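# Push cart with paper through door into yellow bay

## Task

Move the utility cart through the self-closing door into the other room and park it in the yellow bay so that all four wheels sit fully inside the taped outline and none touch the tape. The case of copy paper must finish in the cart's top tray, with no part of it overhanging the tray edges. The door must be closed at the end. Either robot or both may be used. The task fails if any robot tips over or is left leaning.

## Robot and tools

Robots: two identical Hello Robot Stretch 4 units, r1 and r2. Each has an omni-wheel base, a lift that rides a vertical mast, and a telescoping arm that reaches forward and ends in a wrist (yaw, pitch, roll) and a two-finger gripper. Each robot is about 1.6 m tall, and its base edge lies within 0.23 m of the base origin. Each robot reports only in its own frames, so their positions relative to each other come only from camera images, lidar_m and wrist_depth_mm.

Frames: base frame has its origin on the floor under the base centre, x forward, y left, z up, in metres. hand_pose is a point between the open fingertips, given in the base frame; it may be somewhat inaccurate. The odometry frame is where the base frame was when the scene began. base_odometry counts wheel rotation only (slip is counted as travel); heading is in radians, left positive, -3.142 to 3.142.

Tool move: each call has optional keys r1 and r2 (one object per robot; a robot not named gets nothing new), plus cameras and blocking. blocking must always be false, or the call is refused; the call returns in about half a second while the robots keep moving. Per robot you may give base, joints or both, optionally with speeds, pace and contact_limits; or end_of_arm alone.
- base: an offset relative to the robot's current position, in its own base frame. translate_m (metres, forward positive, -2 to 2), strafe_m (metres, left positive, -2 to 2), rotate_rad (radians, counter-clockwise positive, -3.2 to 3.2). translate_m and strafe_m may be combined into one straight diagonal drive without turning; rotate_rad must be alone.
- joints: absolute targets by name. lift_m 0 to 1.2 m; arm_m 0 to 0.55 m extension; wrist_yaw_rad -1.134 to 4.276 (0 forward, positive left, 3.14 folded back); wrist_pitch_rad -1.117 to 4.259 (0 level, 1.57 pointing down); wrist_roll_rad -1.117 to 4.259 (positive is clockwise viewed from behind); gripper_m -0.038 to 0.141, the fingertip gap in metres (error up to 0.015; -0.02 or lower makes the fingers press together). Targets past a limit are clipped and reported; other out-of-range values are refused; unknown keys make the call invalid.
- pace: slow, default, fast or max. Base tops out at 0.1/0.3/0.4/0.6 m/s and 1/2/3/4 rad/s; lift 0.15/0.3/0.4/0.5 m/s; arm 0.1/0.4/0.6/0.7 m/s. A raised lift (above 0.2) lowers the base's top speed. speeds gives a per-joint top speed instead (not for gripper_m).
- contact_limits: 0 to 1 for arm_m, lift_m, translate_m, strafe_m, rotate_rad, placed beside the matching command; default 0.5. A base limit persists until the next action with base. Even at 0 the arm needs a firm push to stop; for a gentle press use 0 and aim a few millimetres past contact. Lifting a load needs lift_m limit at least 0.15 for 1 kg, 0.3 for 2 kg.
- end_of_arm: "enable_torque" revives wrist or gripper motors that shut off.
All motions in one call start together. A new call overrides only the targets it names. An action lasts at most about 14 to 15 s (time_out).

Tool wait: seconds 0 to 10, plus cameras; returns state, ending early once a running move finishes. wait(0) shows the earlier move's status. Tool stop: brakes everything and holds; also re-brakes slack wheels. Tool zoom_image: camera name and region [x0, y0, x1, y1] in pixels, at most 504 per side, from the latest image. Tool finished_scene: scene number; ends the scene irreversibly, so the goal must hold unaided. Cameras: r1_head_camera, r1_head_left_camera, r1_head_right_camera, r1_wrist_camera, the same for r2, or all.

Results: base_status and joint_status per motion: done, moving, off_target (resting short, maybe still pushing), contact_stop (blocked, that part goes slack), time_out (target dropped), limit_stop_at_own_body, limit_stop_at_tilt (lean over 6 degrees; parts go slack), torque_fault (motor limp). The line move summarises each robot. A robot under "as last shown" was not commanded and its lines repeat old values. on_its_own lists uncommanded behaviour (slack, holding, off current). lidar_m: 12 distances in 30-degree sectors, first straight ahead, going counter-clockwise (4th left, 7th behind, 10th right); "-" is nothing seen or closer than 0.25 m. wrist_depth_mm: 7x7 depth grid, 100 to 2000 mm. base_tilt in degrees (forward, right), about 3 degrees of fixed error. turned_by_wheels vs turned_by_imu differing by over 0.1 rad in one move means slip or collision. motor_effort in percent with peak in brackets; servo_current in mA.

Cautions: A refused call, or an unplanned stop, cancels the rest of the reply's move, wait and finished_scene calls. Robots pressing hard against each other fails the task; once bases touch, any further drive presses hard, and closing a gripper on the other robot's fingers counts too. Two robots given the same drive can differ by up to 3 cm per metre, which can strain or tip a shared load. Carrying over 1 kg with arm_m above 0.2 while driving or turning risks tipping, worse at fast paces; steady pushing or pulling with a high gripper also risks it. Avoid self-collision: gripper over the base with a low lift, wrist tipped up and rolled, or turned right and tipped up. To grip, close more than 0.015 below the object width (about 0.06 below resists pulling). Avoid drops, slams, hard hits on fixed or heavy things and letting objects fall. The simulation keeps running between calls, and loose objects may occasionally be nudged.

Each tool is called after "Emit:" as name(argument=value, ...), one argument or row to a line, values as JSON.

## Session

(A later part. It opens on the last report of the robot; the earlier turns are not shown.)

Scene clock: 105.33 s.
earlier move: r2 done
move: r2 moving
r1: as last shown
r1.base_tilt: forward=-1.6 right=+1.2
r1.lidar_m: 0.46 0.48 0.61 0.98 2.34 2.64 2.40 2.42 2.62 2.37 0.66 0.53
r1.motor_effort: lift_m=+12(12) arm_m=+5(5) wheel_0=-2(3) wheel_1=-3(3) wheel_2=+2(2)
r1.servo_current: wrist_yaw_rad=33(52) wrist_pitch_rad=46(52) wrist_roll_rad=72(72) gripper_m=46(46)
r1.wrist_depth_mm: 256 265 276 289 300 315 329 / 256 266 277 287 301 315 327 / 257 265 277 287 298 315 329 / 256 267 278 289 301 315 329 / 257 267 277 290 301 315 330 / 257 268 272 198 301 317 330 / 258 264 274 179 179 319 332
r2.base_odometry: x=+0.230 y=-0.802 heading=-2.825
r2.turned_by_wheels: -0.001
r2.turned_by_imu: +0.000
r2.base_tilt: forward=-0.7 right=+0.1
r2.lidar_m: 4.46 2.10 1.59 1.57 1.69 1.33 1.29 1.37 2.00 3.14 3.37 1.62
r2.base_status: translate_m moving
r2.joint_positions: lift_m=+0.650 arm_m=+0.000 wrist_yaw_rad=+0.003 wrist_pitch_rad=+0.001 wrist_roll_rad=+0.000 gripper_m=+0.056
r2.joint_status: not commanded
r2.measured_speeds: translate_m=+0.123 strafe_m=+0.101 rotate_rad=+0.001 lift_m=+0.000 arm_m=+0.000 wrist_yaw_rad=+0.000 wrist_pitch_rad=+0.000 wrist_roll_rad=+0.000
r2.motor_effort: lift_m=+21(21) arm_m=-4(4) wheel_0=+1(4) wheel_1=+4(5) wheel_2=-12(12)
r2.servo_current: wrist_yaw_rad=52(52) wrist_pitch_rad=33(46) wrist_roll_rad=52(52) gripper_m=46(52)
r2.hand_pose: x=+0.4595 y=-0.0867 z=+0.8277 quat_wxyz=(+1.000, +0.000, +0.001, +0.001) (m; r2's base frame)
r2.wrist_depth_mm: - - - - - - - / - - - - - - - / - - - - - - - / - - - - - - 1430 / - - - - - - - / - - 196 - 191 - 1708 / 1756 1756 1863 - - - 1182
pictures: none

Emit:
move(
  blocking=false,
  r1={"base":{"rotate_rad":0.14}},
)

Emit:
wait(
  seconds=1.2,
)

Emit:
move(
  blocking=false,
  r1={"base":{"translate_m":0.45},"contact_limits":{"translate_m":1.0},"pace":"slow"},
)

Emit:
wait(
  seconds=4.5,
  cameras=["r2_head_right_camera","r2_head_camera"],
)

Scene clock: 113.40 s.
earlier move: r2 done
move: r1 moving
r1.base_odometry: x=-1.373 y=+0.877 heading=-2.478
r1.turned_by_wheels: +0.139
r1.turned_by_imu: +0.139
r1.base_tilt: forward=-1.6 right=+1.3
r1.lidar_m: 0.46 0.48 0.61 1.49 2.42 2.47 2.38 2.50 2.50 1.77 0.64 0.49
r1.base_status: rotate_rad moving
r1.joint_positions: lift_m=+0.450 arm_m=+0.000 wrist_yaw_rad=-0.001 wrist_pitch_rad=+0.001 wrist_roll_rad=+0.000 gripper_m=-0.020
r1.joint_status: not commanded
r1.measured_speeds: translate_m=+0.000 strafe_m=+0.001 rotate_rad=+0.079 lift_m=+0.000 arm_m=+0.000 wrist_yaw_rad=+0.000 wrist_pitch_rad=+0.000 wrist_roll_rad=+0.000
r1.motor_effort: lift_m=+12(12) arm_m=+4(5) wheel_0=-3(8) wheel_1=-1(7) wheel_2=-1(6)
r1.servo_current: wrist_yaw_rad=52(59) wrist_pitch_rad=39(52) wrist_roll_rad=46(59) gripper_m=46(52)
r1.hand_pose: x=+0.4592 y=-0.0877 z=+0.6285 quat_wxyz=(+1.000, +0.000, +0.000, +0.000) (m; r1's base frame)
r1.wrist_depth_mm: 262 262 262 263 264 266 266 / 260 262 263 263 265 266 267 / 262 263 264 266 266 266 267 / 262 264 265 265 267 268 268 / 263 265 264 265 266 268 268 / 263 264 265 198 268 268 271 / 264 265 265 183 162 268 270
r2.base_odometry: x=-1.445 y=-1.369 heading=-2.824
r2.turned_by_wheels: +0.001
r2.turned_by_imu: +0.004
r2.base_tilt: forward=-0.8 right=+0.1
r2.lidar_m: 2.76 1.96 1.47 1.43 1.53 2.22 3.05 3.25 0.83 0.64 0.65 2.84
r2.base_status: done
r2.joint_positions: lift_m=+0.650 arm_m=+0.000 wrist_yaw_rad=+0.003 wrist_pitch_rad=+0.001 wrist_roll_rad=+0.000 gripper_m=+0.056
r2.joint_status: not commanded
r2.measured_speeds: all 0
r2.motor_effort: lift_m=+20(20) arm_m=-4(4) wheel_0=+4(4) wheel_1=+4(4) wheel_2=-3(4)
r2.servo_current: wrist_yaw_rad=46(46) wrist_pitch_rad=39(46) wrist_roll_rad=39(52) gripper_m=46(52)
r2.hand_pose: x=+0.4595 y=-0.0867 z=+0.8277 quat_wxyz=(+1.000, +0.000, +0.001, +0.001) (m; r2's base frame)
r2.wrist_depth_mm: - - - - - - - / - - - - - - - / - - - - - - - / - - - - - - - / - - - - - - - / - - 196 - 192 - - / 1756 1756 1921 - - 1756 1756
pictures: none

Scene clock: 113.73 s.
earlier move: r1 done
r1.base_odometry: x=-1.373 y=+0.877 heading=-2.477
r1.turned_by_wheels: +0.001
r1.turned_by_imu: +0.001
r1.base_tilt: forward=-1.6 right=+1.2
r1.lidar_m: 0.47 0.48 0.62 1.51 2.42 2.50 2.36 2.49 2.51 1.76 0.66 0.48
r1.base_status: done
r1.joint_positions: lift_m=+0.450 arm_m=+0.000 wrist_yaw_rad=-0.001 wrist_pitch_rad=+0.001 wrist_roll_rad=+0.000 gripper_m=-0.020
r1.joint_status: not commanded
r1.measured_speeds: all 0
r1.motor_effort: lift_m=+12(12) arm_m=+4(5) wheel_0=-2(8) wheel_1=-2(7) wheel_2=-1(6)
r1.servo_current: wrist_yaw_rad=46(59) wrist_pitch_rad=52(52) wrist_roll_rad=33(59) gripper_m=46(52)
r1.hand_pose: x=+0.4592 y=-0.0877 z=+0.6285 quat_wxyz=(+1.000, +0.000, +0.000, +0.000) (m; r1's base frame)
r1.wrist_depth_mm: 262 262 263 264 264 265 265 / 260 263 262 265 265 266 266 / 262 264 264 264 266 267 268 / 264 264 264 264 266 267 270 / 262 264 264 266 267 270 268 / 265 264 264 198 267 270 268 / 265 265 268 183 162 271 270
r2.base_odometry: x=-1.445 y=-1.369 heading=-2.824
r2.turned_by_wheels: +0.000
r2.turned_by_imu: +0.000
r2.base_tilt: forward=-0.7 right=+0.1
r2.lidar_m: 2.74 1.92 1.46 1.44 1.52 2.26 3.04 3.20 0.79 0.64 0.64 2.86
r2.base_status: done
r2.joint_positions: lift_m=+0.650 arm_m=+0.000 wrist_yaw_rad=+0.003 wrist_pitch_rad=+0.001 wrist_roll_rad=+0.000 gripper_m=+0.056
r2.joint_status: not commanded
r2.measured_speeds: all 0
r2.motor_effort: lift_m=+20(20) arm_m=-4(4) wheel_0=+3(4) wheel_1=+4(4) wheel_2=-4(4)
r2.servo_current: wrist_yaw_rad=46(52) wrist_pitch_rad=39(46) wrist_roll_rad=52(52) gripper_m=46(52)
r2.hand_pose: x=+0.4595 y=-0.0867 z=+0.8277 quat_wxyz=(+1.000, +0.000, +0.001, +0.001) (m; r2's base frame)
r2.wrist_depth_mm: - - - - - - - / - - - - - - - / - - - - - - - / - - - - - - - / - - - - - - - / - - 196 - 191 - - / 1756 1808 1863 - - 1756 1756
wait: 0.33 of 1.2 s (r1 has come to rest)
pictures: none

Scene clock: 114.23 s.
move: r1 moving
r1.base_odometry: x=-1.383 y=+0.869 heading=-2.477
r1.turned_by_wheels: +0.000
r1.turned_by_imu: +0.000
r1.base_tilt: forward=-1.6 right=+1.3
r1.lidar_m: 0.46 0.47 0.61 1.48 2.42 2.49 2.38 2.49 2.50 1.71 0.65 0.46
r1.base_status: translate_m moving
r1.joint_positions: lift_m=+0.450 arm_m=+0.000 wrist_yaw_rad=-0.001 wrist_pitch_rad=+0.001 wrist_roll_rad=+0.000 gripper_m=-0.020
r1.joint_status: not commanded
r1.measured_speeds: translate_m=+0.048 strafe_m=+0.000 rotate_rad=+0.001 lift_m=+0.000 arm_m=+0.000 wrist_yaw_rad=+0.000 wrist_pitch_rad=+0.000 wrist_roll_rad=+0.000
r1.motor_effort: lift_m=+12(12) arm_m=+4(4) wheel_0=+4(5) wheel_1=+3(6) wheel_2=-5(7)
r1.servo_current: wrist_yaw_rad=65(65) wrist_pitch_rad=46(46) wrist_roll_rad=52(59) gripper_m=39(52)
r1.contact_limits: translate_m 1
r1.hand_pose: x=+0.4592 y=-0.0877 z=+0.6285 quat_wxyz=(+1.000, +0.000, +0.000, +0.000) (m; r1's base frame)
r1.wrist_depth_mm: 251 251 253 253 253 255 255 / 251 251 253 253 255 256 255 / 251 252 252 253 256 256 256 / 251 252 253 254 255 256 257 / 253 253 255 256 256 257 258 / 253 254 254 198 256 257 257 / 254 255 255 183 170 258 259
r2: as last shown
r2.lidar_m: 2.75 1.93 1.44 1.45 1.53 2.25 3.07 3.23 0.85 0.64 0.64 2.84
r2.motor_effort: lift_m=+20(20) arm_m=-4(4) wheel_0=+3(3) wheel_1=+4(4) wheel_2=-3(4)
r2.servo_current: wrist_yaw_rad=46(52) wrist_pitch_rad=39(46) wrist_roll_rad=39(59) gripper_m=46(52)
r2.wrist_depth_mm: - - - - - - - / - - - - - - - / - - - - - - - / - - - - - - - / - - - - - - - / - - 195 - 191 - - / 1708 1756 1863 - - 1808 1756
pictures: none

Scene clock: 118.73 s.
earlier move: r1 moving
r1.base_odometry: x=-1.717 y=+0.608 heading=-2.478
r1.turned_by_wheels: -0.001
r1.turned_by_imu: +0.049
r1.base_tilt: forward=-1.6 right=+1.3
r1.lidar_m: 0.31 0.28 0.29 0.42 2.39 2.90 2.79 2.98 2.50 0.52 2.54 0.45
r1.base_status: translate_m moving
r1.joint_positions: lift_m=+0.450 arm_m=-0.001 wrist_yaw_rad=-0.020 wrist_pitch_rad=+0.002 wrist_roll_rad=+0.000 gripper_m=-0.020
r1.joint_status: not commanded
r1.measured_speeds: translate_m=+0.052 strafe_m=+0.000 rotate_rad=+0.002 lift_m=+0.000 arm_m=+0.000 wrist_yaw_rad=+0.000 wrist_pitch_rad=+0.000 wrist_roll_rad=+0.000
r1.motor_effort: lift_m=+12(13) arm_m=+12(15) wheel_0=-1(14) wheel_1=+4(12) wheel_2=-20(31)
r1.servo_current: wrist_yaw_rad=130(143) wrist_pitch_rad=46(52) wrist_roll_rad=52(72) gripper_m=46(52)
r1.contact_limits: translate_m 1
r1.hand_pose: x=+0.4567 y=-0.0932 z=+0.6281 quat_wxyz=(+1.000, +0.000, +0.001, -0.010) (m; r1's base frame)
r1.wrist_depth_mm: 152 177 200 236 289 370 - / 152 174 200 236 286 366 - / 155 174 200 236 286 368 - / 155 174 205 236 285 366 - / 152 174 199 236 286 366 - / 152 173 191 199 184 364 1808 / 154 167 168 167 277 138 1336
r2.base_odometry: x=-1.445 y=-1.369 heading=-2.824
r2.turned_by_wheels: +0.000
r2.turned_by_imu: +0.001
r2.base_tilt: forward=-0.7 right=+0.0
r2.lidar_m: 2.76 1.95 1.47 1.43 1.55 2.23 3.07 3.22 0.84 0.63 0.65 2.25
r2.base_status: not commanded
r2.joint_positions: lift_m=+0.650 arm_m=+0.000 wrist_yaw_rad=+0.003 wrist_pitch_rad=+0.001 wrist_roll_rad=+0.000 gripper_m=+0.056
r2.joint_status: not commanded
r2.measured_speeds: all 0
r2.motor_effort: lift_m=+20(21) arm_m=-4(4) wheel_0=+4(4) wheel_1=+4(4) wheel_2=-3(4)
r2.servo_current: wrist_yaw_rad=52(65) wrist_pitch_rad=39(46) wrist_roll_rad=39(65) gripper_m=46(59)
r2.hand_pose: x=+0.4595 y=-0.0867 z=+0.8277 quat_wxyz=(+1.000, +0.000, +0.001, +0.001) (m; r2's base frame)
r2.wrist_depth_mm: - - - - - - - / - - - - - - - / - - - - - - - / - - - - - - - / - - - - - - - / - - 196 - 191 - - / 1708 1708 1808 - - 1661 1808
wait: 4.50 s; no rest
pictures: r2_head_camera, r2_head_right_camera
Images, in order (width x height): r2_head_camera 420x560, r2_head_right_camera 420x672.

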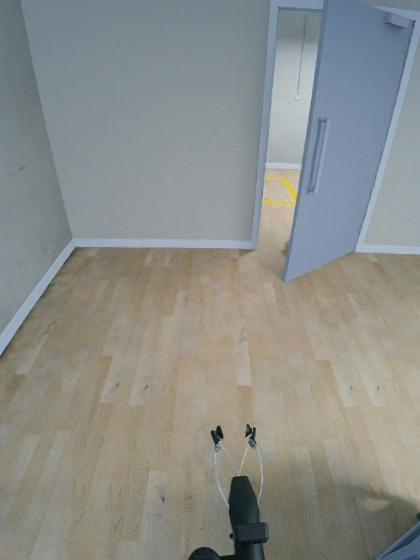

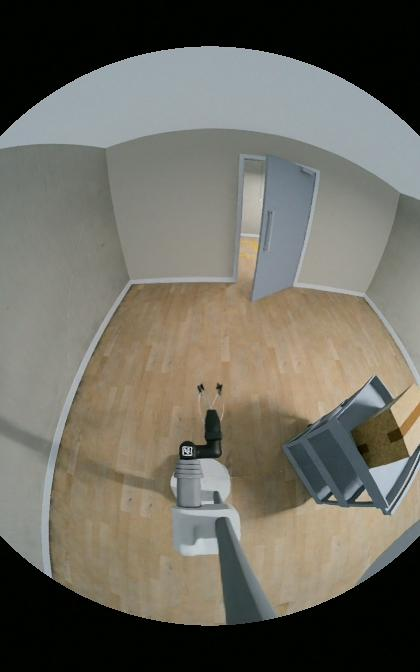

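Emit:
move(
  blocking=false,
  r1={"base":{"translate_m":0.4},"contact_limits":{"translate_m":1.0},"pace":"slow"},
  r2={"base":{"translate_m":1.15}},
)

Emit:
wait(
  seconds=4.2,
  cameras=["r2_head_camera"],
)

Emit:
wait(
  seconds=1,
  cameras=["r1_head_left_camera"],
)

Scene clock: 129.93 s.
earlier move: r1 done
move: r1 moving; r2 moving
r1.base_odometry: x=-1.737 y=+0.593 heading=-2.480
r1.turned_by_wheels: -0.002
r1.turned_by_imu: -0.003
r1.base_tilt: forward=-1.6 right=+1.3
r1.lidar_m: 0.31 0.25 0.28 0.39 2.39 2.89 2.84 3.00 2.53 0.53 2.54 0.44
r1.base_status: translate_m moving
r1.joint_positions: lift_m=+0.450 arm_m=-0.001 wrist_yaw_rad=-0.020 wrist_pitch_rad=+0.002 wrist_roll_rad=+0.000 gripper_m=-0.020
r1.joint_status: not commanded
r1.measured_speeds: translate_m=+0.049 strafe_m=+0.000 rotate_rad=+0.000 lift_m=+0.000 arm_m=+0.000 wrist_yaw_rad=+0.000 wrist_pitch_rad=+0.000 wrist_roll_rad=+0.000
r1.motor_effort: lift_m=+12(13) arm_m=+11(12) wheel_0=+0(2) wheel_1=+5(6) wheel_2=-27(27)
r1.servo_current: wrist_yaw_rad=111(130) wrist_pitch_rad=39(46) wrist_roll_rad=39(72) gripper_m=39(46)
r1.contact_limits: translate_m 1
r1.hand_pose: x=+0.4568 y=-0.0932 z=+0.6281 quat_wxyz=(+1.000, +0.000, +0.001, -0.010) (m; r1's base frame)
r1.wrist_depth_mm: 146 171 199 232 287 375 - / 149 167 195 232 286 375 - / 144 168 195 231 285 373 - / 152 168 195 231 286 370 - / 146 171 194 231 285 370 - / 146 167 186 193 182 370 1921 / 148 163 164 176 283 146 1366
r2.base_odometry: x=-1.475 y=-1.379 heading=-2.824
r2.turned_by_wheels: +0.000
r2.turned_by_imu: +0.001
r2.base_tilt: forward=-0.7 right=+0.1
r2.lidar_m: 2.73 1.95 1.50 1.43 1.55 2.23 3.07 3.29 0.84 0.63 0.62 2.23
r2.base_status: translate_m moving
r2.joint_positions: lift_m=+0.650 arm_m=+0.000 wrist_yaw_rad=+0.003 wrist_pitch_rad=+0.001 wrist_roll_rad=+0.000 gripper_m=+0.056
r2.joint_status: not commanded
r2.measured_speeds: translate_m=+0.121 strafe_m=+0.002 rotate_rad=-0.005 lift_m=+0.000 arm_m=+0.000 wrist_yaw_rad=+0.000 wrist_pitch_rad=+0.000 wrist_roll_rad=+0.000
r2.motor_effort: lift_m=+20(21) arm_m=-4(4) wheel_0=+10(10) wheel_1=+7(8) wheel_2=-11(13)
r2.servo_current: wrist_yaw_rad=52(52) wrist_pitch_rad=39(39) wrist_roll_rad=46(59) gripper_m=46(52)
r2.hand_pose: x=+0.4595 y=-0.0867 z=+0.8277 quat_wxyz=(+1.000, +0.000, +0.001, +0.001) (m; r2's base frame)
r2.wrist_depth_mm: - - - - - - - / - - - - - - - / - - - - - - - / - - - - - - - / - - - - - - - / - - 196 - 192 - - / 1708 1756 1921 - - 1708 1756
pictures: none

Scene clock: 134.13 s.
earlier move: r1 moving; r2 moving
r1.base_odometry: x=-2.039 y=+0.357 heading=-2.478
r1.turned_by_wheels: +0.002
r1.turned_by_imu: -0.003
r1.base_tilt: forward=-1.6 right=+1.3
r1.lidar_m: 0.29 0.25 - 0.25 0.28 3.31 3.23 3.35 0.63 1.21 1.32 1.41
r1.base_status: translate_m moving
r1.joint_positions: lift_m=+0.450 arm_m=+0.000 wrist_yaw_rad=-0.003 wrist_pitch_rad=+0.002 wrist_roll_rad=+0.000 gripper_m=-0.020
r1.joint_status: not commanded
r1.measured_speeds: translate_m=+0.031 strafe_m=+0.000 rotate_rad=+0.000 lift_m=+0.000 arm_m=+0.000 wrist_yaw_rad=+0.000 wrist_pitch_rad=+0.000 wrist_roll_rad=+0.000
r1.motor_effort: lift_m=+13(13) arm_m=+4(12) wheel_0=+2(9) wheel_1=+12(18) wheel_2=-8(27)
r1.servo_current: wrist_yaw_rad=46(137) wrist_pitch_rad=46(52) wrist_roll_rad=65(72) gripper_m=46(52)
r1.contact_limits: translate_m 1
r1.hand_pose: x=+0.4590 y=-0.0882 z=+0.6281 quat_wxyz=(+1.000, +0.000, +0.001, -0.001) (m; r1's base frame)
r1.wrist_depth_mm: 170 206 267 - - - - / 166 205 267 - - - - / 165 204 265 353 - - - / 164 204 264 - - - - / 168 204 263 347 - - - / 167 201 231 191 - - 1863 / 167 188 248 183 153 1430 1281
r2.base_odometry: x=-2.525 y=-1.723 heading=-2.824
r2.turned_by_wheels: +0.000
r2.turned_by_imu: +0.002
r2.base_tilt: forward=-0.7 right=+0.0
r2.lidar_m: 1.62 1.76 1.41 1.34 1.45 2.13 - 1.08 1.19 3.39 1.25 1.48
r2.base_status: translate_m moving
r2.joint_positions: lift_m=+0.650 arm_m=+0.000 wrist_yaw_rad=+0.003 wrist_pitch_rad=+0.001 wrist_roll_rad=+0.000 gripper_m=+0.056
r2.joint_status: not commanded
r2.measured_speeds: translate_m=+0.086 strafe_m=+0.000 rotate_rad=+0.000 lift_m=+0.000 arm_m=+0.000 wrist_yaw_rad=+0.000 wrist_pitch_rad=+0.000 wrist_roll_rad=+0.000
r2.motor_effort: lift_m=+20(21) arm_m=-4(4) wheel_0=+3(12) wheel_1=+2(9) wheel_2=-2(14)
r2.servo_current: wrist_yaw_rad=46(72) wrist_pitch_rad=39(52) wrist_roll_rad=46(59) gripper_m=46(59)
r2.hand_pose: x=+0.4595 y=-0.0867 z=+0.8277 quat_wxyz=(+1.000, +0.000, +0.001, +0.001) (m; r2's base frame)
r2.wrist_depth_mm: - - - - - - - / - - - - - - - / - - - - - - - / - - - - - - - / - - - - - - - / 1576 - 190 - 187 - - / - 122 - - - 1708 1708
wait: 4.20 s; no rest
pictures: r2_head_camera
Images, in order (width x height): r2_head_camera 420x560.

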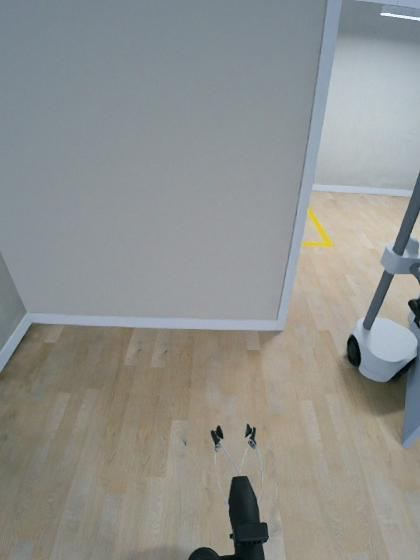

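Scene clock: 134.70 s.
earlier move: r1 done; r2 moving
r1.base_odometry: x=-2.043 y=+0.355 heading=-2.478
r1.turned_by_wheels: +0.000
r1.turned_by_imu: +0.000
r1.base_tilt: forward=-1.6 right=+1.3
r1.lidar_m: 0.28 0.25 - 0.25 0.31 3.31 3.25 3.38 0.65 1.24 1.29 1.43
r1.base_status: done
r1.joint_positions: lift_m=+0.450 arm_m=+0.000 wrist_yaw_rad=-0.003 wrist_pitch_rad=+0.002 wrist_roll_rad=+0.000 gripper_m=-0.020
r1.joint_status: not commanded
r1.measured_speeds: all 0
r1.motor_effort: lift_m=+13(13) arm_m=+4(12) wheel_0=+3(9) wheel_1=+13(18) wheel_2=-9(27)
r1.servo_current: wrist_yaw_rad=59(137) wrist_pitch_rad=33(52) wrist_roll_rad=46(72) gripper_m=39(52)
r1.contact_limits: translate_m 1
r1.hand_pose: x=+0.4590 y=-0.0882 z=+0.6281 quat_wxyz=(+1.000, +0.000, +0.001, -0.001) (m; r1's base frame)
r1.wrist_depth_mm: 166 207 270 - - - - / 167 207 270 - - - - / 171 206 268 - - - - / 171 206 268 - - - - / 170 206 265 353 - - - / 165 204 234 191 - - 1921 / 168 190 251 183 153 1464 1281
r2.base_odometry: x=-2.538 y=-1.728 heading=-2.824
r2.turned_by_wheels: +0.000
r2.turned_by_imu: +0.000
r2.base_tilt: forward=-0.7 right=+0.1
r2.lidar_m: 1.62 1.73 1.39 1.35 1.45 2.13 - 1.09 1.20 3.39 1.25 1.50
r2.base_status: translate_m moving
r2.joint_positions: lift_m=+0.650 arm_m=+0.000 wrist_yaw_rad=+0.003 wrist_pitch_rad=+0.001 wrist_roll_rad=+0.000 gripper_m=+0.056
r2.joint_status: not commanded
r2.measured_speeds: all 0
r2.motor_effort: lift_m=+20(21) arm_m=-4(4) wheel_0=+0(12) wheel_1=+5(9) wheel_2=-3(14)
r2.servo_current: wrist_yaw_rad=59(72) wrist_pitch_rad=46(52) wrist_roll_rad=46(59) gripper_m=46(59)
r2.hand_pose: x=+0.4595 y=-0.0867 z=+0.8277 quat_wxyz=(+1.000, +0.000, +0.001, +0.001) (m; r2's base frame)
r2.wrist_depth_mm: - - - - - - - / - - - - - - - / - - - - - - - / - - - - - - - / - - - - - - - / 1576 - 189 - 188 - - / - - - - - 1708 1808
wait: 0.57 of 1 s (r1 has come to rest)
pictures: r1_head_left_camera
Images, in order (width x height): r1_head_left_camera 420x672.

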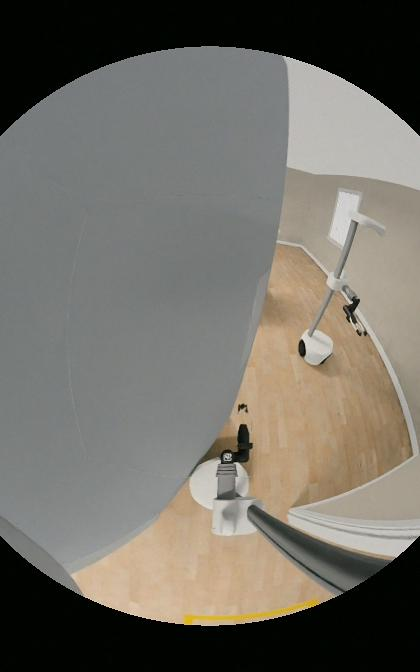

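Emit:
move(
  blocking=false,
  r1={"base":{"translate_m":0.25},"contact_limits":{"translate_m":1.0},"pace":"slow"},
  r2={"base":{"rotate_rad":-3.19}},
)

Emit:
wait(
  seconds=3.2,
  cameras=["r1_head_left_camera"],
)

Emit:
move(
  blocking=false,
  r1={"base":{"strafe_m":0.35},"contact_limits":{"strafe_m":1.0},"pace":"slow"},
)

Emit:
wait(
  seconds=4,
  cameras=["r1_head_left_camera","r2_head_camera","r2_head_left_camera"],
)

Scene clock: 144.90 s.
earlier move: r2 done
move: r1 moving; r2 moving
r1.base_odometry: x=-2.053 y=+0.347 heading=-2.477
r1.turned_by_wheels: +0.001
r1.turned_by_imu: +0.000
r1.base_tilt: forward=-1.6 right=+1.3
r1.lidar_m: 0.29 0.25 - 0.25 0.28 3.31 3.27 3.39 0.64 1.28 1.23 1.28
r1.base_status: translate_m moving
r1.joint_positions: lift_m=+0.450 arm_m=+0.000 wrist_yaw_rad=-0.003 wrist_pitch_rad=+0.002 wrist_roll_rad=+0.000 gripper_m=-0.020
r1.joint_status: not commanded
r1.measured_speeds: translate_m=+0.049 strafe_m=+0.000 rotate_rad=-0.004 lift_m=+0.000 arm_m=+0.000 wrist_yaw_rad=+0.000 wrist_pitch_rad=+0.000 wrist_roll_rad=+0.000
r1.motor_effort: lift_m=+13(13) arm_m=+4(5) wheel_0=+5(7) wheel_1=+14(18) wheel_2=-12(14)
r1.servo_current: wrist_yaw_rad=46(59) wrist_pitch_rad=39(52) wrist_roll_rad=52(59) gripper_m=46(46)
r1.contact_limits: translate_m 1
r1.hand_pose: x=+0.4590 y=-0.0882 z=+0.6281 quat_wxyz=(+1.000, +0.000, +0.001, -0.001) (m; r1's base frame)
r1.wrist_depth_mm: 169 211 277 - - - - / 170 220 276 - - - - / 169 211 277 - - - - / 169 209 273 - - - - / 174 210 272 - - - - / 167 208 238 191 - - - / 172 193 247 183 153 1430 1336
r2.base_odometry: x=-2.538 y=-1.727 heading=-3.077
r2.turned_by_wheels: -0.252
r2.turned_by_imu: -0.245
r2.base_tilt: forward=-0.7 right=+0.0
r2.lidar_m: 1.62 1.65 1.51 1.35 1.38 1.68 3.35 1.64 1.09 3.38 1.33 1.27
r2.base_status: rotate_rad moving
r2.joint_positions: lift_m=+0.650 arm_m=+0.000 wrist_yaw_rad=+0.003 wrist_pitch_rad=+0.001 wrist_roll_rad=+0.000 gripper_m=+0.056
r2.joint_status: not commanded
r2.measured_speeds: translate_m=+0.001 strafe_m=+0.001 rotate_rad=-0.972 lift_m=+0.000 arm_m=+0.000 wrist_yaw_rad=+0.000 wrist_pitch_rad=+0.000 wrist_roll_rad=+0.000
r2.motor_effort: lift_m=+20(20) arm_m=-4(4) wheel_0=+4(13) wheel_1=+9(11) wheel_2=+9(11)
r2.servo_current: wrist_yaw_rad=39(52) wrist_pitch_rad=33(46) wrist_roll_rad=33(59) gripper_m=46(52)
r2.hand_pose: x=+0.4595 y=-0.0867 z=+0.8277 quat_wxyz=(+1.000, +0.000, +0.001, +0.001) (m; r2's base frame)
r2.wrist_depth_mm: - - - - - - - / - - - - - - - / - - - - - - - / - - - - - - - / - - - - - - 1118 / - - 190 - 190 - - / - - - - - 1708 1229
pictures: none

Scene clock: 147.30 s.
earlier move: r1 moving; r2 done
r1.base_odometry: x=-2.226 y=+0.212 heading=-2.477
r1.turned_by_wheels: +0.000
r1.turned_by_imu: +0.000
r1.base_tilt: forward=-1.6 right=+1.3
r1.lidar_m: 0.36 0.25 - 0.25 0.25 0.50 3.52 0.79 0.74 2.24 1.31 1.34
r1.base_status: translate_m moving
r1.joint_positions: lift_m=+0.450 arm_m=+0.000 wrist_yaw_rad=-0.003 wrist_pitch_rad=+0.002 wrist_roll_rad=+0.000 gripper_m=-0.020
r1.joint_status: not commanded
r1.measured_speeds: translate_m=+0.062 strafe_m=+0.000 rotate_rad=+0.002 lift_m=+0.000 arm_m=+0.000 wrist_yaw_rad=+0.000 wrist_pitch_rad=+0.000 wrist_roll_rad=+0.000
r1.motor_effort: lift_m=+13(13) arm_m=+4(5) wheel_0=+3(7) wheel_1=+10(18) wheel_2=-5(14)
r1.servo_current: wrist_yaw_rad=65(65) wrist_pitch_rad=52(52) wrist_roll_rad=33(65) gripper_m=46(46)
r1.contact_limits: translate_m 1
r1.hand_pose: x=+0.4590 y=-0.0882 z=+0.6281 quat_wxyz=(+1.000, +0.000, +0.001, -0.001) (m; r1's base frame)
r1.wrist_depth_mm: - - - - - - - / - - - - - - - / - - - 1756 - - - / - - - - - - - / - - - - - - - / - - 1921 191 - - - / 1661 1576 177 1537 153 1464 1464
r2.base_odometry: x=-2.538 y=-1.727 heading=+0.270
r2.turned_by_wheels: -2.937
r2.turned_by_imu: -2.858
r2.base_tilt: forward=-0.7 right=+0.1
r2.lidar_m: 4.17 1.11 1.16 3.39 1.20 1.35 1.60 1.70 1.41 1.36 1.44 2.06
r2.base_status: done
r2.joint_positions: lift_m=+0.650 arm_m=+0.000 wrist_yaw_rad=+0.003 wrist_pitch_rad=+0.001 wrist_roll_rad=+0.000 gripper_m=+0.056
r2.joint_status: not commanded
r2.measured_speeds: all 0
r2.motor_effort: lift_m=+20(20) arm_m=-4(5) wheel_0=+4(13) wheel_1=+1(12) wheel_2=+4(11)
r2.servo_current: wrist_yaw_rad=46(59) wrist_pitch_rad=39(46) wrist_roll_rad=46(59) gripper_m=52(59)
r2.hand_pose: x=+0.4596 y=-0.0867 z=+0.8277 quat_wxyz=(+1.000, +0.000, +0.001, +0.001) (m; r2's base frame)
r2.wrist_depth_mm: - - - - - - - / - - - - - - - / - - - - - - - / - - - - - - - / - - - - - - - / - - 196 - 191 - - / 1756 1756 1921 - - 1808 1756
wait: 2.40 of 3.2 s (r2 has come to rest)
pictures: r1_head_left_camera
Images, in order (width x height): r1_head_left_camera 420x672.

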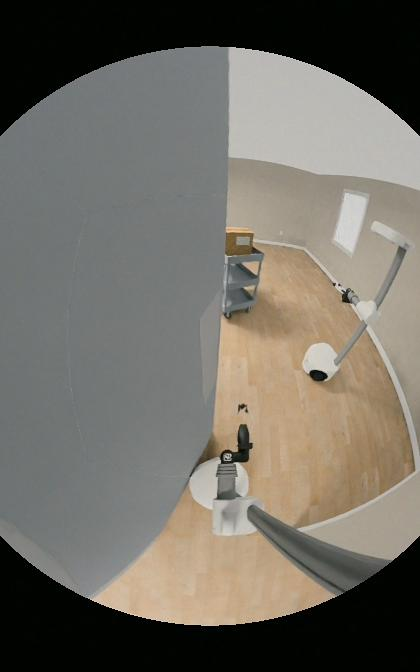

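Scene clock: 147.80 s.
earlier move: r1 done
move: r1 moving
r1.base_odometry: x=-2.230 y=+0.190 heading=-2.478
r1.turned_by_wheels: -0.001
r1.turned_by_imu: -0.001
r1.base_tilt: forward=-1.6 right=+1.3
r1.lidar_m: 0.38 0.25 - 0.25 0.25 0.47 3.51 0.81 0.77 2.30 1.34 1.34
r1.base_status: strafe_m moving
r1.joint_positions: lift_m=+0.450 arm_m=+0.000 wrist_yaw_rad=-0.003 wrist_pitch_rad=+0.002 wrist_roll_rad=+0.000 gripper_m=-0.020
r1.joint_status: not commanded
r1.measured_speeds: translate_m=+0.014 strafe_m=+0.055 rotate_rad=-0.013 lift_m=+0.000 arm_m=+0.000 wrist_yaw_rad=+0.000 wrist_pitch_rad=+0.000 wrist_roll_rad=+0.000
r1.motor_effort: lift_m=+13(13) arm_m=+4(5) wheel_0=-14(14) wheel_1=+13(16) wheel_2=-6(7)
r1.servo_current: wrist_yaw_rad=59(72) wrist_pitch_rad=52(52) wrist_roll_rad=46(72) gripper_m=39(52)
r1.contact_limits: strafe_m 1
r1.hand_pose: x=+0.4590 y=-0.0882 z=+0.6281 quat_wxyz=(+1.000, +0.000, +0.001, -0.001) (m; r1's base frame)
r1.wrist_depth_mm: - - - - - - - / - - - - - - - / - - - 1708 - - - / - - - - - - - / - - - - - - - / - - 1921 191 - - - / 1661 1576 177 1499 153 1464 1430
r2: as last shown
r2.turned_by_wheels: +0.000
r2.turned_by_imu: +0.000
r2.lidar_m: 4.19 1.10 1.19 3.38 1.18 1.34 1.61 1.73 1.40 1.34 1.45 2.05
r2.motor_effort: lift_m=+20(20) arm_m=-5(5) wheel_0=+3(4) wheel_1=+2(2) wheel_2=+3(4)
r2.servo_current: wrist_yaw_rad=52(59) wrist_pitch_rad=33(46) wrist_roll_rad=46(59) gripper_m=52(52)
r2.wrist_depth_mm: - - - - - - - / - - - - - - - / - - - - - - - / - - - - - - - / - - - - - - - / - - 196 - 191 - - / 1756 1756 1863 - - 1756 1756
pictures: none

Scene clock: 151.80 s.
earlier move: r1 moving
r1.base_odometry: x=-2.025 y=-0.074 heading=-2.477
r1.turned_by_wheels: +0.001
r1.turned_by_imu: -0.001
r1.base_tilt: forward=-1.6 right=+1.3
r1.lidar_m: 1.77 0.31 0.25 - 0.25 0.25 0.51 3.65 1.01 2.27 1.51 1.92
r1.base_status: strafe_m moving
r1.joint_positions: lift_m=+0.450 arm_m=+0.000 wrist_yaw_rad=-0.001 wrist_pitch_rad=+0.002 wrist_roll_rad=+0.000 gripper_m=-0.020
r1.joint_status: not commanded
r1.measured_speeds: all 0
r1.motor_effort: lift_m=+14(14) arm_m=-4(5) wheel_0=-30(36) wheel_1=+30(35) wheel_2=+5(11)
r1.servo_current: wrist_yaw_rad=52(72) wrist_pitch_rad=39(52) wrist_roll_rad=52(72) gripper_m=46(52)
r1.contact_limits: strafe_m 1
r1.hand_pose: x=+0.4592 y=-0.0878 z=+0.6280 quat_wxyz=(+1.000, +0.000, +0.001, -0.001) (m; r1's base frame)
r1.wrist_depth_mm: - - - - - - - / - - - - - - - / - - - - 1808 - - / - - - - - - - / - - - - - - - / - - 1863 191 179 - - / 1618 1499 177 1464 153 1464 1464
r2.base_odometry: x=-2.538 y=-1.727 heading=+0.270
r2.turned_by_wheels: +0.000
r2.turned_by_imu: +0.001
r2.base_tilt: forward=-0.7 right=+0.0
r2.lidar_m: 4.17 1.10 1.17 3.37 1.44 1.69 1.62 1.73 1.42 1.36 1.46 2.05
r2.base_status: not commanded
r2.joint_positions: lift_m=+0.650 arm_m=+0.000 wrist_yaw_rad=+0.003 wrist_pitch_rad=+0.001 wrist_roll_rad=+0.000 gripper_m=+0.056
r2.joint_status: not commanded
r2.measured_speeds: all 0
r2.motor_effort: lift_m=+20(20) arm_m=-4(5) wheel_0=+4(4) wheel_1=+1(2) wheel_2=+3(4)
r2.servo_current: wrist_yaw_rad=46(65) wrist_pitch_rad=39(52) wrist_roll_rad=39(65) gripper_m=46(59)
r2.hand_pose: x=+0.4596 y=-0.0867 z=+0.8277 quat_wxyz=(+1.000, +0.000, +0.001, +0.001) (m; r2's base frame)
r2.wrist_depth_mm: - - - - - - - / - - - - - - - / - - - - - - - / - - - - - - - / - - - - - - - / - - 196 - 191 - - / 1756 1756 1863 - - 1863 1756
wait: 4.00 s; no rest
pictures: r1_head_left_camera, r2_head_camera, r2_head_left_camera
Images, in order (width x height): r1_head_left_camera 420x672, r2_head_camera 420x560, r2_head_left_camera 420x672.

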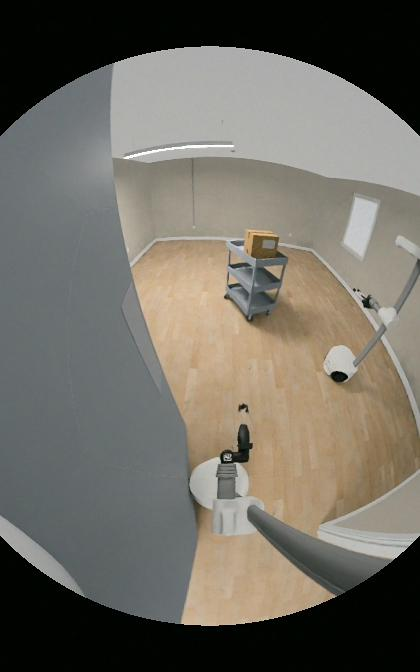

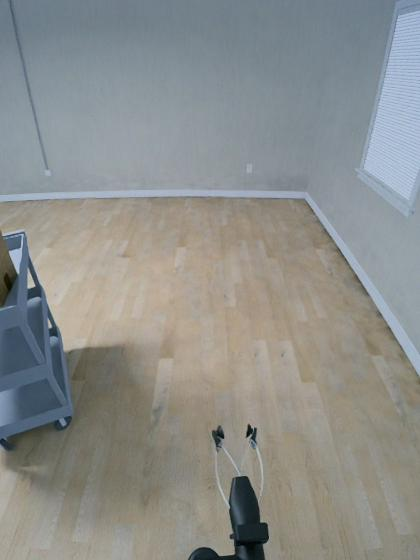

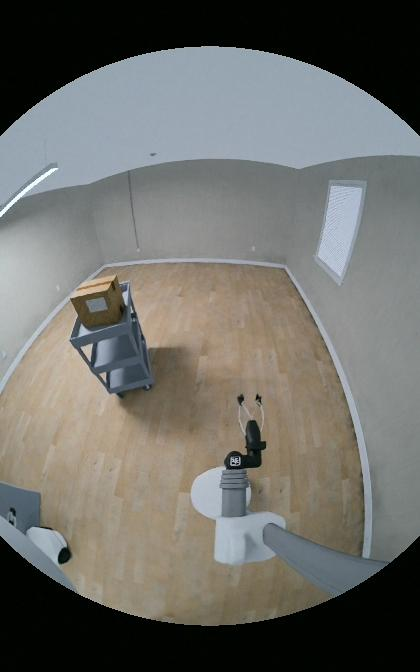

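Emit:
move(
  blocking=false,
  r1={"base":{"strafe_m":0.005},"contact_limits":{"strafe_m":1.0},"joints":{"lift_m":0.75}},
  r2={"base":{"strafe_m":0.9},"joints":{"wrist_roll_rad":1.57,"gripper_m":0.141}},
)

Emit:
wait(
  seconds=4,
  cameras=["r2_head_camera","r2_wrist_camera","r2_head_left_camera"],
)

Emit:
move(
  blocking=false,
  r1={"joints":{"wrist_pitch_rad":1.5}},
)

Scene clock: 163.37 s.
earlier move: r1 done
move: r1 moving; r2 moving
r1.base_odometry: x=-2.023 y=-0.077 heading=-2.476
r1.turned_by_wheels: +0.000
r1.turned_by_imu: +0.001
r1.base_tilt: forward=-1.6 right=+1.3
r1.lidar_m: 1.80 0.35 0.25 - 0.25 0.25 0.52 3.65 1.00 2.26 1.50 1.68
r1.base_status: strafe_m moving
r1.joint_positions: lift_m=+0.488 arm_m=+0.000 wrist_yaw_rad=-0.001 wrist_pitch_rad=+0.002 wrist_roll_rad=+0.000 gripper_m=-0.020
r1.joint_status: lift_m moving
r1.measured_speeds: translate_m=+0.000 strafe_m=+0.000 rotate_rad=+0.000 lift_m=+0.146 arm_m=+0.000 wrist_yaw_rad=+0.000 wrist_pitch_rad=+0.000 wrist_roll_rad=+0.000
r1.motor_effort: lift_m=+25(28) arm_m=-3(4) wheel_0=-31(35) wheel_1=+31(35) wheel_2=+7(7)
r1.servo_current: wrist_yaw_rad=59(65) wrist_pitch_rad=52(52) wrist_roll_rad=46(65) gripper_m=46(46)
r1.contact_limits: strafe_m 1
r1.hand_pose: x=+0.4592 y=-0.0878 z=+0.6652 quat_wxyz=(+1.000, +0.000, +0.001, -0.001) (m; r1's base frame)
r1.wrist_depth_mm: - - - - - - - / - - - - - - - / - - - - 1808 - - / - - - - - - - / - - - - - - - / - - - 191 179 - - / 1661 1576 177 1576 153 1499 1576
r2.base_odometry: x=-2.548 y=-1.693 heading=+0.270
r2.turned_by_wheels: +0.000
r2.turned_by_imu: +0.001
r2.base_tilt: forward=-0.7 right=+0.1
r2.lidar_m: 4.19 1.09 1.15 3.36 1.40 1.65 1.62 1.71 1.45 1.40 1.48 2.12
r2.base_status: strafe_m moving
r2.joint_positions: lift_m=+0.650 arm_m=+0.000 wrist_yaw_rad=+0.003 wrist_pitch_rad=+0.001 wrist_roll_rad=+0.588 gripper_m=+0.075
r2.joint_status: wrist_roll_rad moving; gripper_m moving
r2.measured_speeds: translate_m=-0.001 strafe_m=+0.139 rotate_rad=+0.007 lift_m=+0.000 arm_m=+0.000 wrist_yaw_rad=+0.000 wrist_pitch_rad=+0.000 wrist_roll_rad=+1.820
r2.motor_effort: lift_m=+20(20) arm_m=-4(5) wheel_0=-9(13) wheel_1=+11(12) wheel_2=+0(2)
r2.servo_current: wrist_yaw_rad=52(52) wrist_pitch_rad=39(46) wrist_roll_rad=72(117) gripper_m=104(104)
r2.hand_pose: x=+0.4596 y=-0.0867 z=+0.8277 quat_wxyz=(+0.957, +0.290, +0.001, +0.001) (m; r2's base frame)
r2.wrist_depth_mm: - - - - - - 1708 / - - - - - - - / - - - - - - - / - - - - - - - / - - - - - - 1661 / - - 190 - 190 1576 1308 / 960 - - - 1576 1255 1098
pictures: none

Scene clock: 165.13 s.
earlier move: r1 done; r2 moving
r1.base_odometry: x=-2.023 y=-0.077 heading=-2.476
r1.turned_by_wheels: +0.000
r1.turned_by_imu: +0.000
r1.base_tilt: forward=-1.6 right=+1.3
r1.lidar_m: 1.79 0.34 0.25 - 0.25 0.25 0.51 3.65 1.01 2.29 1.16 1.14
r1.base_status: done
r1.joint_positions: lift_m=+0.750 arm_m=+0.000 wrist_yaw_rad=-0.001 wrist_pitch_rad=+0.002 wrist_roll_rad=+0.000 gripper_m=-0.020
r1.joint_status: all done
r1.measured_speeds: all 0
r1.motor_effort: lift_m=+24(29) arm_m=-4(4) wheel_0=-33(35) wheel_1=+32(35) wheel_2=+6(7)
r1.servo_current: wrist_yaw_rad=39(72) wrist_pitch_rad=46(52) wrist_roll_rad=39(65) gripper_m=46(52)
r1.contact_limits: strafe_m 1
r1.hand_pose: x=+0.4592 y=-0.0878 z=+0.9272 quat_wxyz=(+1.000, +0.000, +0.001, -0.001) (m; r1's base frame)
r1.wrist_depth_mm: - - - - - - - / - - - - - - - / - - - - - - - / - - - - 1808 - - / - - - - - - - / - - - 191 179 - - / - - 177 180 143 - -
r2.base_odometry: x=-2.678 y=-1.221 heading=+0.270
r2.turned_by_wheels: +0.000
r2.turned_by_imu: +0.000
r2.base_tilt: forward=-0.7 right=+0.0
r2.lidar_m: 0.88 0.86 2.93 2.87 0.97 1.12 1.60 1.68 1.95 1.87 2.00 2.81
r2.base_status: strafe_m moving
r2.joint_positions: lift_m=+0.650 arm_m=+0.000 wrist_yaw_rad=+0.003 wrist_pitch_rad=+0.001 wrist_roll_rad=+1.568 gripper_m=+0.141
r2.joint_status: all done
r2.measured_speeds: translate_m=+0.000 strafe_m=+0.300 rotate_rad=+0.001 lift_m=+0.000 arm_m=+0.000 wrist_yaw_rad=+0.000 wrist_pitch_rad=+0.000 wrist_roll_rad=+0.000
r2.motor_effort: lift_m=+20(20) arm_m=-4(5) wheel_0=-8(14) wheel_1=+9(12) wheel_2=+0(2)
r2.servo_current: wrist_yaw_rad=59(59) wrist_pitch_rad=39(46) wrist_roll_rad=52(117) gripper_m=52(130)
r2.hand_pose: x=+0.4596 y=-0.0867 z=+0.8277 quat_wxyz=(+0.708, +0.706, +0.001, +0.001) (m; r2's base frame)
r2.wrist_depth_mm: - - - - - 1618 1118 / - - - - - 1618 1138 / - - - - - 1661 1138 / - - - - - 1661 1138 / - - - - - 1537 1160 / - - - - - 1397 1160 / - - - - - 661 -
wait: 1.77 of 4 s (r1 has come to rest)
pictures: r2_head_camera, r2_head_left_camera, r2_wrist_camera
Images, in order (width x height): r2_head_camera 420x560, r2_head_left_camera 420x672, r2_wrist_camera 616x392.

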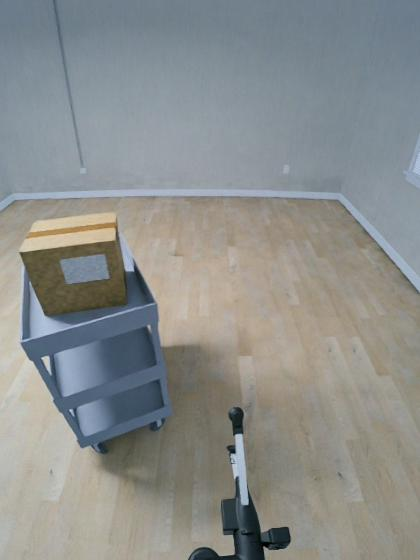

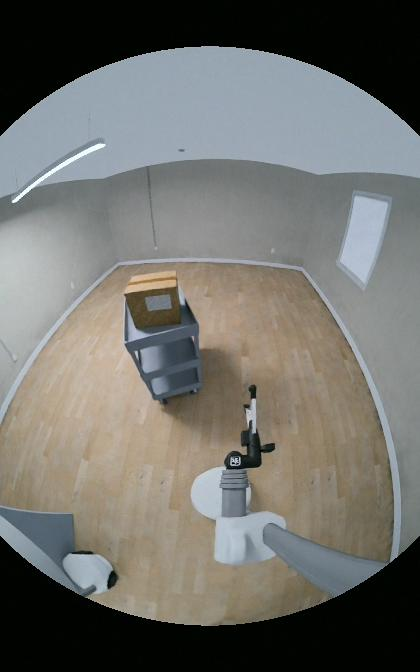

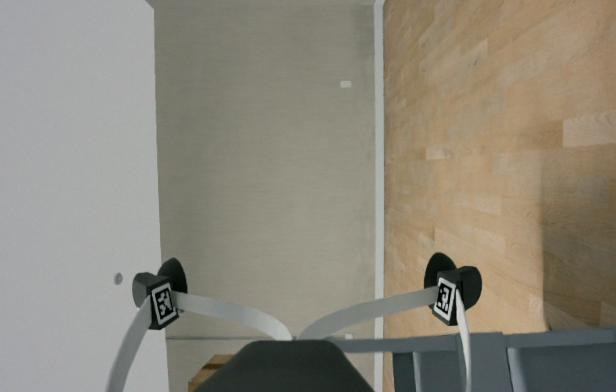

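Scene clock: 165.63 s.
earlier move: r2 moving
move: r1 moving
r1.base_odometry: x=-2.023 y=-0.077 heading=-2.476
r1.turned_by_wheels: +0.000
r1.turned_by_imu: +0.000
r1.base_tilt: forward=-1.6 right=+1.3
r1.lidar_m: 1.79 0.36 0.25 - 0.25 0.25 0.51 3.64 1.00 2.25 2.86 1.05
r1.base_status: not commanded
r1.joint_positions: lift_m=+0.750 arm_m=+0.000 wrist_yaw_rad=-0.001 wrist_pitch_rad=+0.583 wrist_roll_rad=+0.000 gripper_m=-0.020
r1.joint_status: wrist_pitch_rad moving
r1.measured_speeds: translate_m=+0.000 strafe_m=+0.000 rotate_rad=+0.000 lift_m=+0.000 arm_m=+0.000 wrist_yaw_rad=+0.000 wrist_pitch_rad=+1.819 wrist_roll_rad=+0.000
r1.motor_effort: lift_m=+24(24) arm_m=-4(4) wheel_0=-33(33) wheel_1=+32(32) wheel_2=+6(6)
r1.servo_current: wrist_yaw_rad=52(65) wrist_pitch_rad=52(72) wrist_roll_rad=52(65) gripper_m=46(46)
r1.contact_limits: strafe_m 1
r1.hand_pose: x=+0.4116 y=-0.0877 z=+0.7691 quat_wxyz=(+0.958, +0.000, +0.287, -0.001) (m; r1's base frame)
r1.wrist_depth_mm: - - - - - - - / - - - - - - - / - - - - - - - / 1808 1808 1808 1808 1756 1808 1708 / 1464 1464 1464 1464 1430 1118 1060 / 1229 1229 1138 193 1205 991 931 / 1078 1042 181 1060 160 1008 991
r2.base_odometry: x=-2.718 y=-1.077 heading=+0.270
r2.turned_by_wheels: +0.000
r2.turned_by_imu: +0.000
r2.base_tilt: forward=-0.7 right=+0.1
r2.lidar_m: 0.83 0.78 2.79 2.69 0.92 0.92 1.58 1.69 2.10 2.03 2.13 3.00
r2.base_status: strafe_m moving
r2.joint_positions: lift_m=+0.650 arm_m=+0.000 wrist_yaw_rad=+0.003 wrist_pitch_rad=+0.001 wrist_roll_rad=+1.568 gripper_m=+0.141
r2.joint_status: not commanded
r2.measured_speeds: translate_m=+0.000 strafe_m=+0.300 rotate_rad=+0.000 lift_m=+0.000 arm_m=+0.000 wrist_yaw_rad=+0.000 wrist_pitch_rad=+0.000 wrist_roll_rad=+0.000
r2.motor_effort: lift_m=+20(20) arm_m=-4(4) wheel_0=-6(9) wheel_1=+7(8) wheel_2=+0(2)
r2.servo_current: wrist_yaw_rad=46(59) wrist_pitch_rad=39(46) wrist_roll_rad=59(59) gripper_m=52(59)
r2.hand_pose: x=+0.4596 y=-0.0867 z=+0.8277 quat_wxyz=(+0.708, +0.706, +0.001, +0.001) (m; r2's base frame)
r2.wrist_depth_mm: - - - - - 1661 1118 / - - - - - 1661 1118 / - - - - - 1661 1160 / - - - - - 1708 1138 / - - - - - 1464 1182 / - - 750 160 199 203 - / - - 741 - - - -
pictures: none

Emit:
wait(
  seconds=1.5,
  cameras=["r2_head_camera","r2_wrist_camera","r2_head_left_camera"],
)

Scene clock: 168.60 s.
earlier move: r1 done; r2 done
r1.base_odometry: x=-2.023 y=-0.077 heading=-2.476
r1.turned_by_wheels: +0.000
r1.turned_by_imu: +0.000
r1.base_tilt: forward=-1.6 right=+1.3
r1.lidar_m: 1.79 0.33 0.25 - 0.25 0.25 0.53 3.65 0.99 2.27 2.86 0.92
r1.base_status: not commanded
r1.joint_positions: lift_m=+0.750 arm_m=+0.000 wrist_yaw_rad=-0.001 wrist_pitch_rad=+1.498 wrist_roll_rad=+0.000 gripper_m=-0.020
r1.joint_status: all done
r1.measured_speeds: all 0
r1.motor_effort: lift_m=+24(24) arm_m=-4(4) wheel_0=-33(33) wheel_1=+32(32) wheel_2=+6(6)
r1.servo_current: wrist_yaw_rad=33(65) wrist_pitch_rad=46(72) wrist_roll_rad=52(65) gripper_m=46(52)
r1.contact_limits: strafe_m 1
r1.hand_pose: x=+0.1918 y=-0.0874 z=+0.6401 quat_wxyz=(+0.732, +0.000, +0.681, +0.000) (m; r1's base frame)
r1.wrist_depth_mm: 891 878 878 878 891 878 878 / 554 878 878 878 891 891 866 / 517 878 866 866 878 878 866 / 504 854 866 842 866 854 866 / 496 842 683 683 866 854 854 / 477 640 634 192 854 842 842 / 455 530 183 183 153 842 831
r2.base_odometry: x=-2.778 y=-0.860 heading=+0.270
r2.turned_by_wheels: +0.000
r2.turned_by_imu: +0.001
r2.base_tilt: forward=-0.7 right=+0.1
r2.lidar_m: 0.74 0.95 2.56 2.49 0.93 0.89 1.62 1.67 2.33 2.26 2.38 0.94
r2.base_status: done
r2.joint_positions: lift_m=+0.650 arm_m=+0.000 wrist_yaw_rad=+0.003 wrist_pitch_rad=+0.001 wrist_roll_rad=+1.568 gripper_m=+0.141
r2.joint_status: not commanded
r2.measured_speeds: all 0
r2.motor_effort: lift_m=+20(20) arm_m=-4(5) wheel_0=-2(9) wheel_1=+3(8) wheel_2=+0(2)
r2.servo_current: wrist_yaw_rad=46(59) wrist_pitch_rad=39(46) wrist_roll_rad=39(72) gripper_m=52(59)
r2.hand_pose: x=+0.4596 y=-0.0867 z=+0.8277 quat_wxyz=(+0.708, +0.706, +0.001, +0.001) (m; r2's base frame)
r2.wrist_depth_mm: - - - - - 1618 1138 / - - - - - 1661 1118 / - - - - - 1366 1205 / - - 750 - - 621 - / - - 723 723 - 585 - / - - 699 159 1008 190 - / - - 699 - - - 517
wait: 0.00 of 1.5 s (r1 and r2 have come to rest)
pictures: r2_head_camera, r2_head_left_camera, r2_wrist_camera
Images, in order (width x height): r2_head_camera 420x560, r2_head_left_camera 420x672, r2_wrist_camera 616x392.

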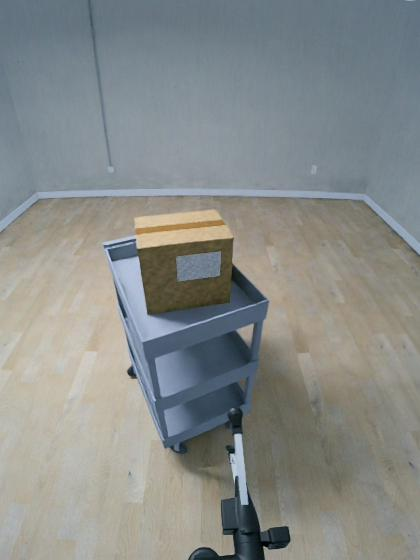

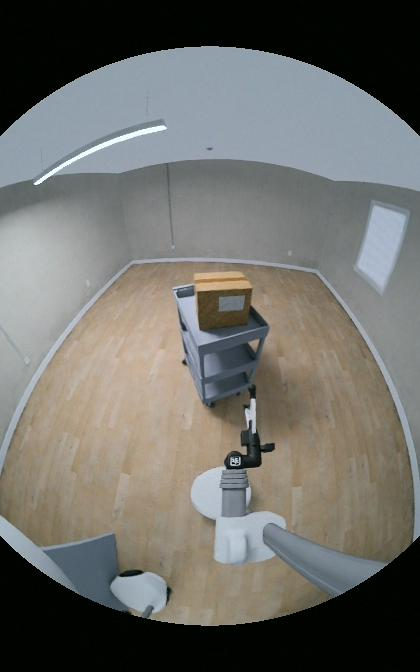

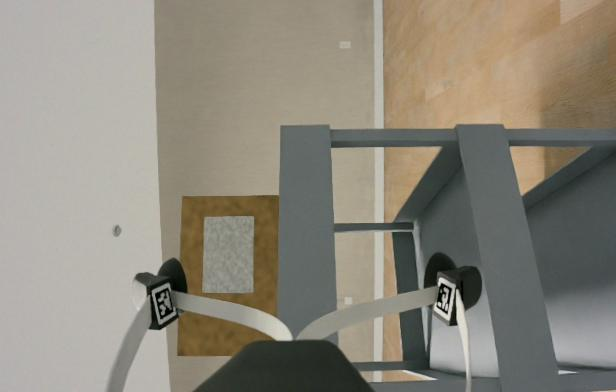

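Emit:
move(
  blocking=false,
  r2={"base":{"translate_m":0.37},"joints":{"lift_m":0.655},"contact_limits":{"translate_m":0.3}},
)

Emit:
wait(
  seconds=2.5,
  cameras=["r2_wrist_camera"],
)

Scene clock: 175.23 s.
move: r2 moving
r1: as last shown
r1.base_tilt: forward=-1.5 right=+1.3
r1.lidar_m: 1.81 0.33 0.25 - 0.25 0.25 0.52 3.65 1.01 2.24 2.85 0.94
r1.motor_effort: lift_m=+24(24) arm_m=-4(4) wheel_0=-33(33) wheel_1=+32(33) wheel_2=+6(6)
r1.servo_current: wrist_yaw_rad=39(59) wrist_pitch_rad=39(46) wrist_roll_rad=52(72) gripper_m=46(46)
r1.contact_limits: strafe_m 1
r1.wrist_depth_mm: 904 878 891 891 904 878 878 / 554 891 878 878 891 878 878 / 512 878 866 866 878 866 878 / 504 866 866 878 866 866 854 / 488 854 691 683 854 866 842 / 477 634 634 192 854 854 842 / 459 535 184 183 153 842 831
r2.base_odometry: x=-2.748 y=-0.852 heading=+0.270
r2.turned_by_wheels: +0.000
r2.turned_by_imu: +0.001
r2.base_tilt: forward=-0.7 right=+0.1
r2.lidar_m: 0.69 0.91 2.57 2.48 0.98 0.91 1.66 1.70 2.31 2.25 2.40 0.90
r2.base_status: translate_m moving
r2.joint_positions: lift_m=+0.655 arm_m=+0.000 wrist_yaw_rad=+0.003 wrist_pitch_rad=+0.001 wrist_roll_rad=+1.568 gripper_m=+0.141
r2.joint_status: lift_m moving
r2.measured_speeds: translate_m=+0.122 strafe_m=+0.000 rotate_rad=+0.004 lift_m=+0.000 arm_m=+0.000 wrist_yaw_rad=+0.000 wrist_pitch_rad=+0.000 wrist_roll_rad=+0.000
r2.motor_effort: lift_m=+22(22) arm_m=-4(5) wheel_0=+7(10) wheel_1=+6(8) wheel_2=-12(12)
r2.servo_current: wrist_yaw_rad=46(52) wrist_pitch_rad=46(46) wrist_roll_rad=52(52) gripper_m=52(59)
r2.contact_limits: translate_m 0.3
r2.hand_pose: x=+0.4596 y=-0.0867 z=+0.8326 quat_wxyz=(+0.708, +0.706, +0.001, +0.001) (m; r2's base frame)
r2.wrist_depth_mm: - - - - - 1661 1118 / - - - - - 1708 1160 / - - - - - 1366 1182 / - - - 715 - 585 - / - - 699 699 - 559 - / - - 668 160 1042 188 525 / - - 683 - 1060 - -
pictures: none

Scene clock: 177.47 s.
earlier move: r2 done
r1.base_odometry: x=-2.023 y=-0.077 heading=-2.476
r1.turned_by_wheels: +0.000
r1.turned_by_imu: +0.000
r1.base_tilt: forward=-1.6 right=+1.3
r1.lidar_m: 1.29 0.35 0.25 - 0.25 0.25 0.51 3.66 1.02 2.28 2.84 1.27
r1.base_status: not commanded
r1.joint_positions: lift_m=+0.750 arm_m=+0.000 wrist_yaw_rad=-0.001 wrist_pitch_rad=+1.498 wrist_roll_rad=+0.000 gripper_m=-0.020
r1.joint_status: not commanded
r1.measured_speeds: all 0
r1.motor_effort: lift_m=+24(24) arm_m=-3(4) wheel_0=-33(34) wheel_1=+32(33) wheel_2=+6(7)
r1.servo_current: wrist_yaw_rad=46(72) wrist_pitch_rad=46(46) wrist_roll_rad=46(72) gripper_m=46(52)
r1.contact_limits: strafe_m 1
r1.hand_pose: x=+0.1918 y=-0.0874 z=+0.6401 quat_wxyz=(+0.732, +0.000, +0.681, +0.000) (m; r1's base frame)
r1.wrist_depth_mm: 891 891 878 891 904 891 891 / 554 878 891 891 878 891 878 / 512 854 866 866 878 854 866 / 500 866 878 866 878 866 866 / 492 842 668 691 854 866 866 / 473 640 634 192 854 854 842 / 452 530 183 183 153 842 842
r2.base_odometry: x=-2.421 y=-0.761 heading=+0.270
r2.turned_by_wheels: +0.000
r2.turned_by_imu: +0.001
r2.base_tilt: forward=-0.7 right=+0.1
r2.lidar_m: 0.39 0.37 2.54 2.47 2.62 1.22 1.38 2.05 2.33 2.25 2.40 0.50
r2.base_status: done
r2.joint_positions: lift_m=+0.655 arm_m=+0.000 wrist_yaw_rad=+0.003 wrist_pitch_rad=+0.001 wrist_roll_rad=+1.568 gripper_m=+0.141
r2.joint_status: all done
r2.measured_speeds: all 0
r2.motor_effort: lift_m=+21(22) arm_m=-4(5) wheel_0=+2(12) wheel_1=+4(9) wheel_2=-2(14)
r2.servo_current: wrist_yaw_rad=39(59) wrist_pitch_rad=33(46) wrist_roll_rad=52(59) gripper_m=46(59)
r2.contact_limits: translate_m 0.3
r2.hand_pose: x=+0.4596 y=-0.0867 z=+0.8326 quat_wxyz=(+0.708, +0.706, +0.001, +0.001) (m; r2's base frame)
r2.wrist_depth_mm: - - - - - 1618 1118 / - - - - - 1661 1160 / - - - - - 1708 452 / - - - - - 1808 - / - 373 373 - - - - / - 364 362 158 199 188 - / - 355 357 - - - -
wait: 2.23 of 2.5 s (r2 has come to rest)
pictures: r2_wrist_camera
Images, in order (width x height): r2_wrist_camera 616x392.

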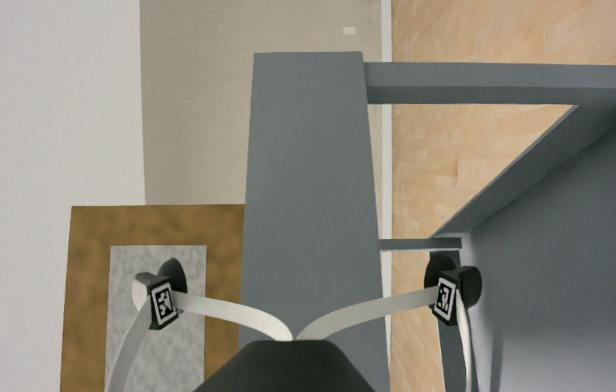

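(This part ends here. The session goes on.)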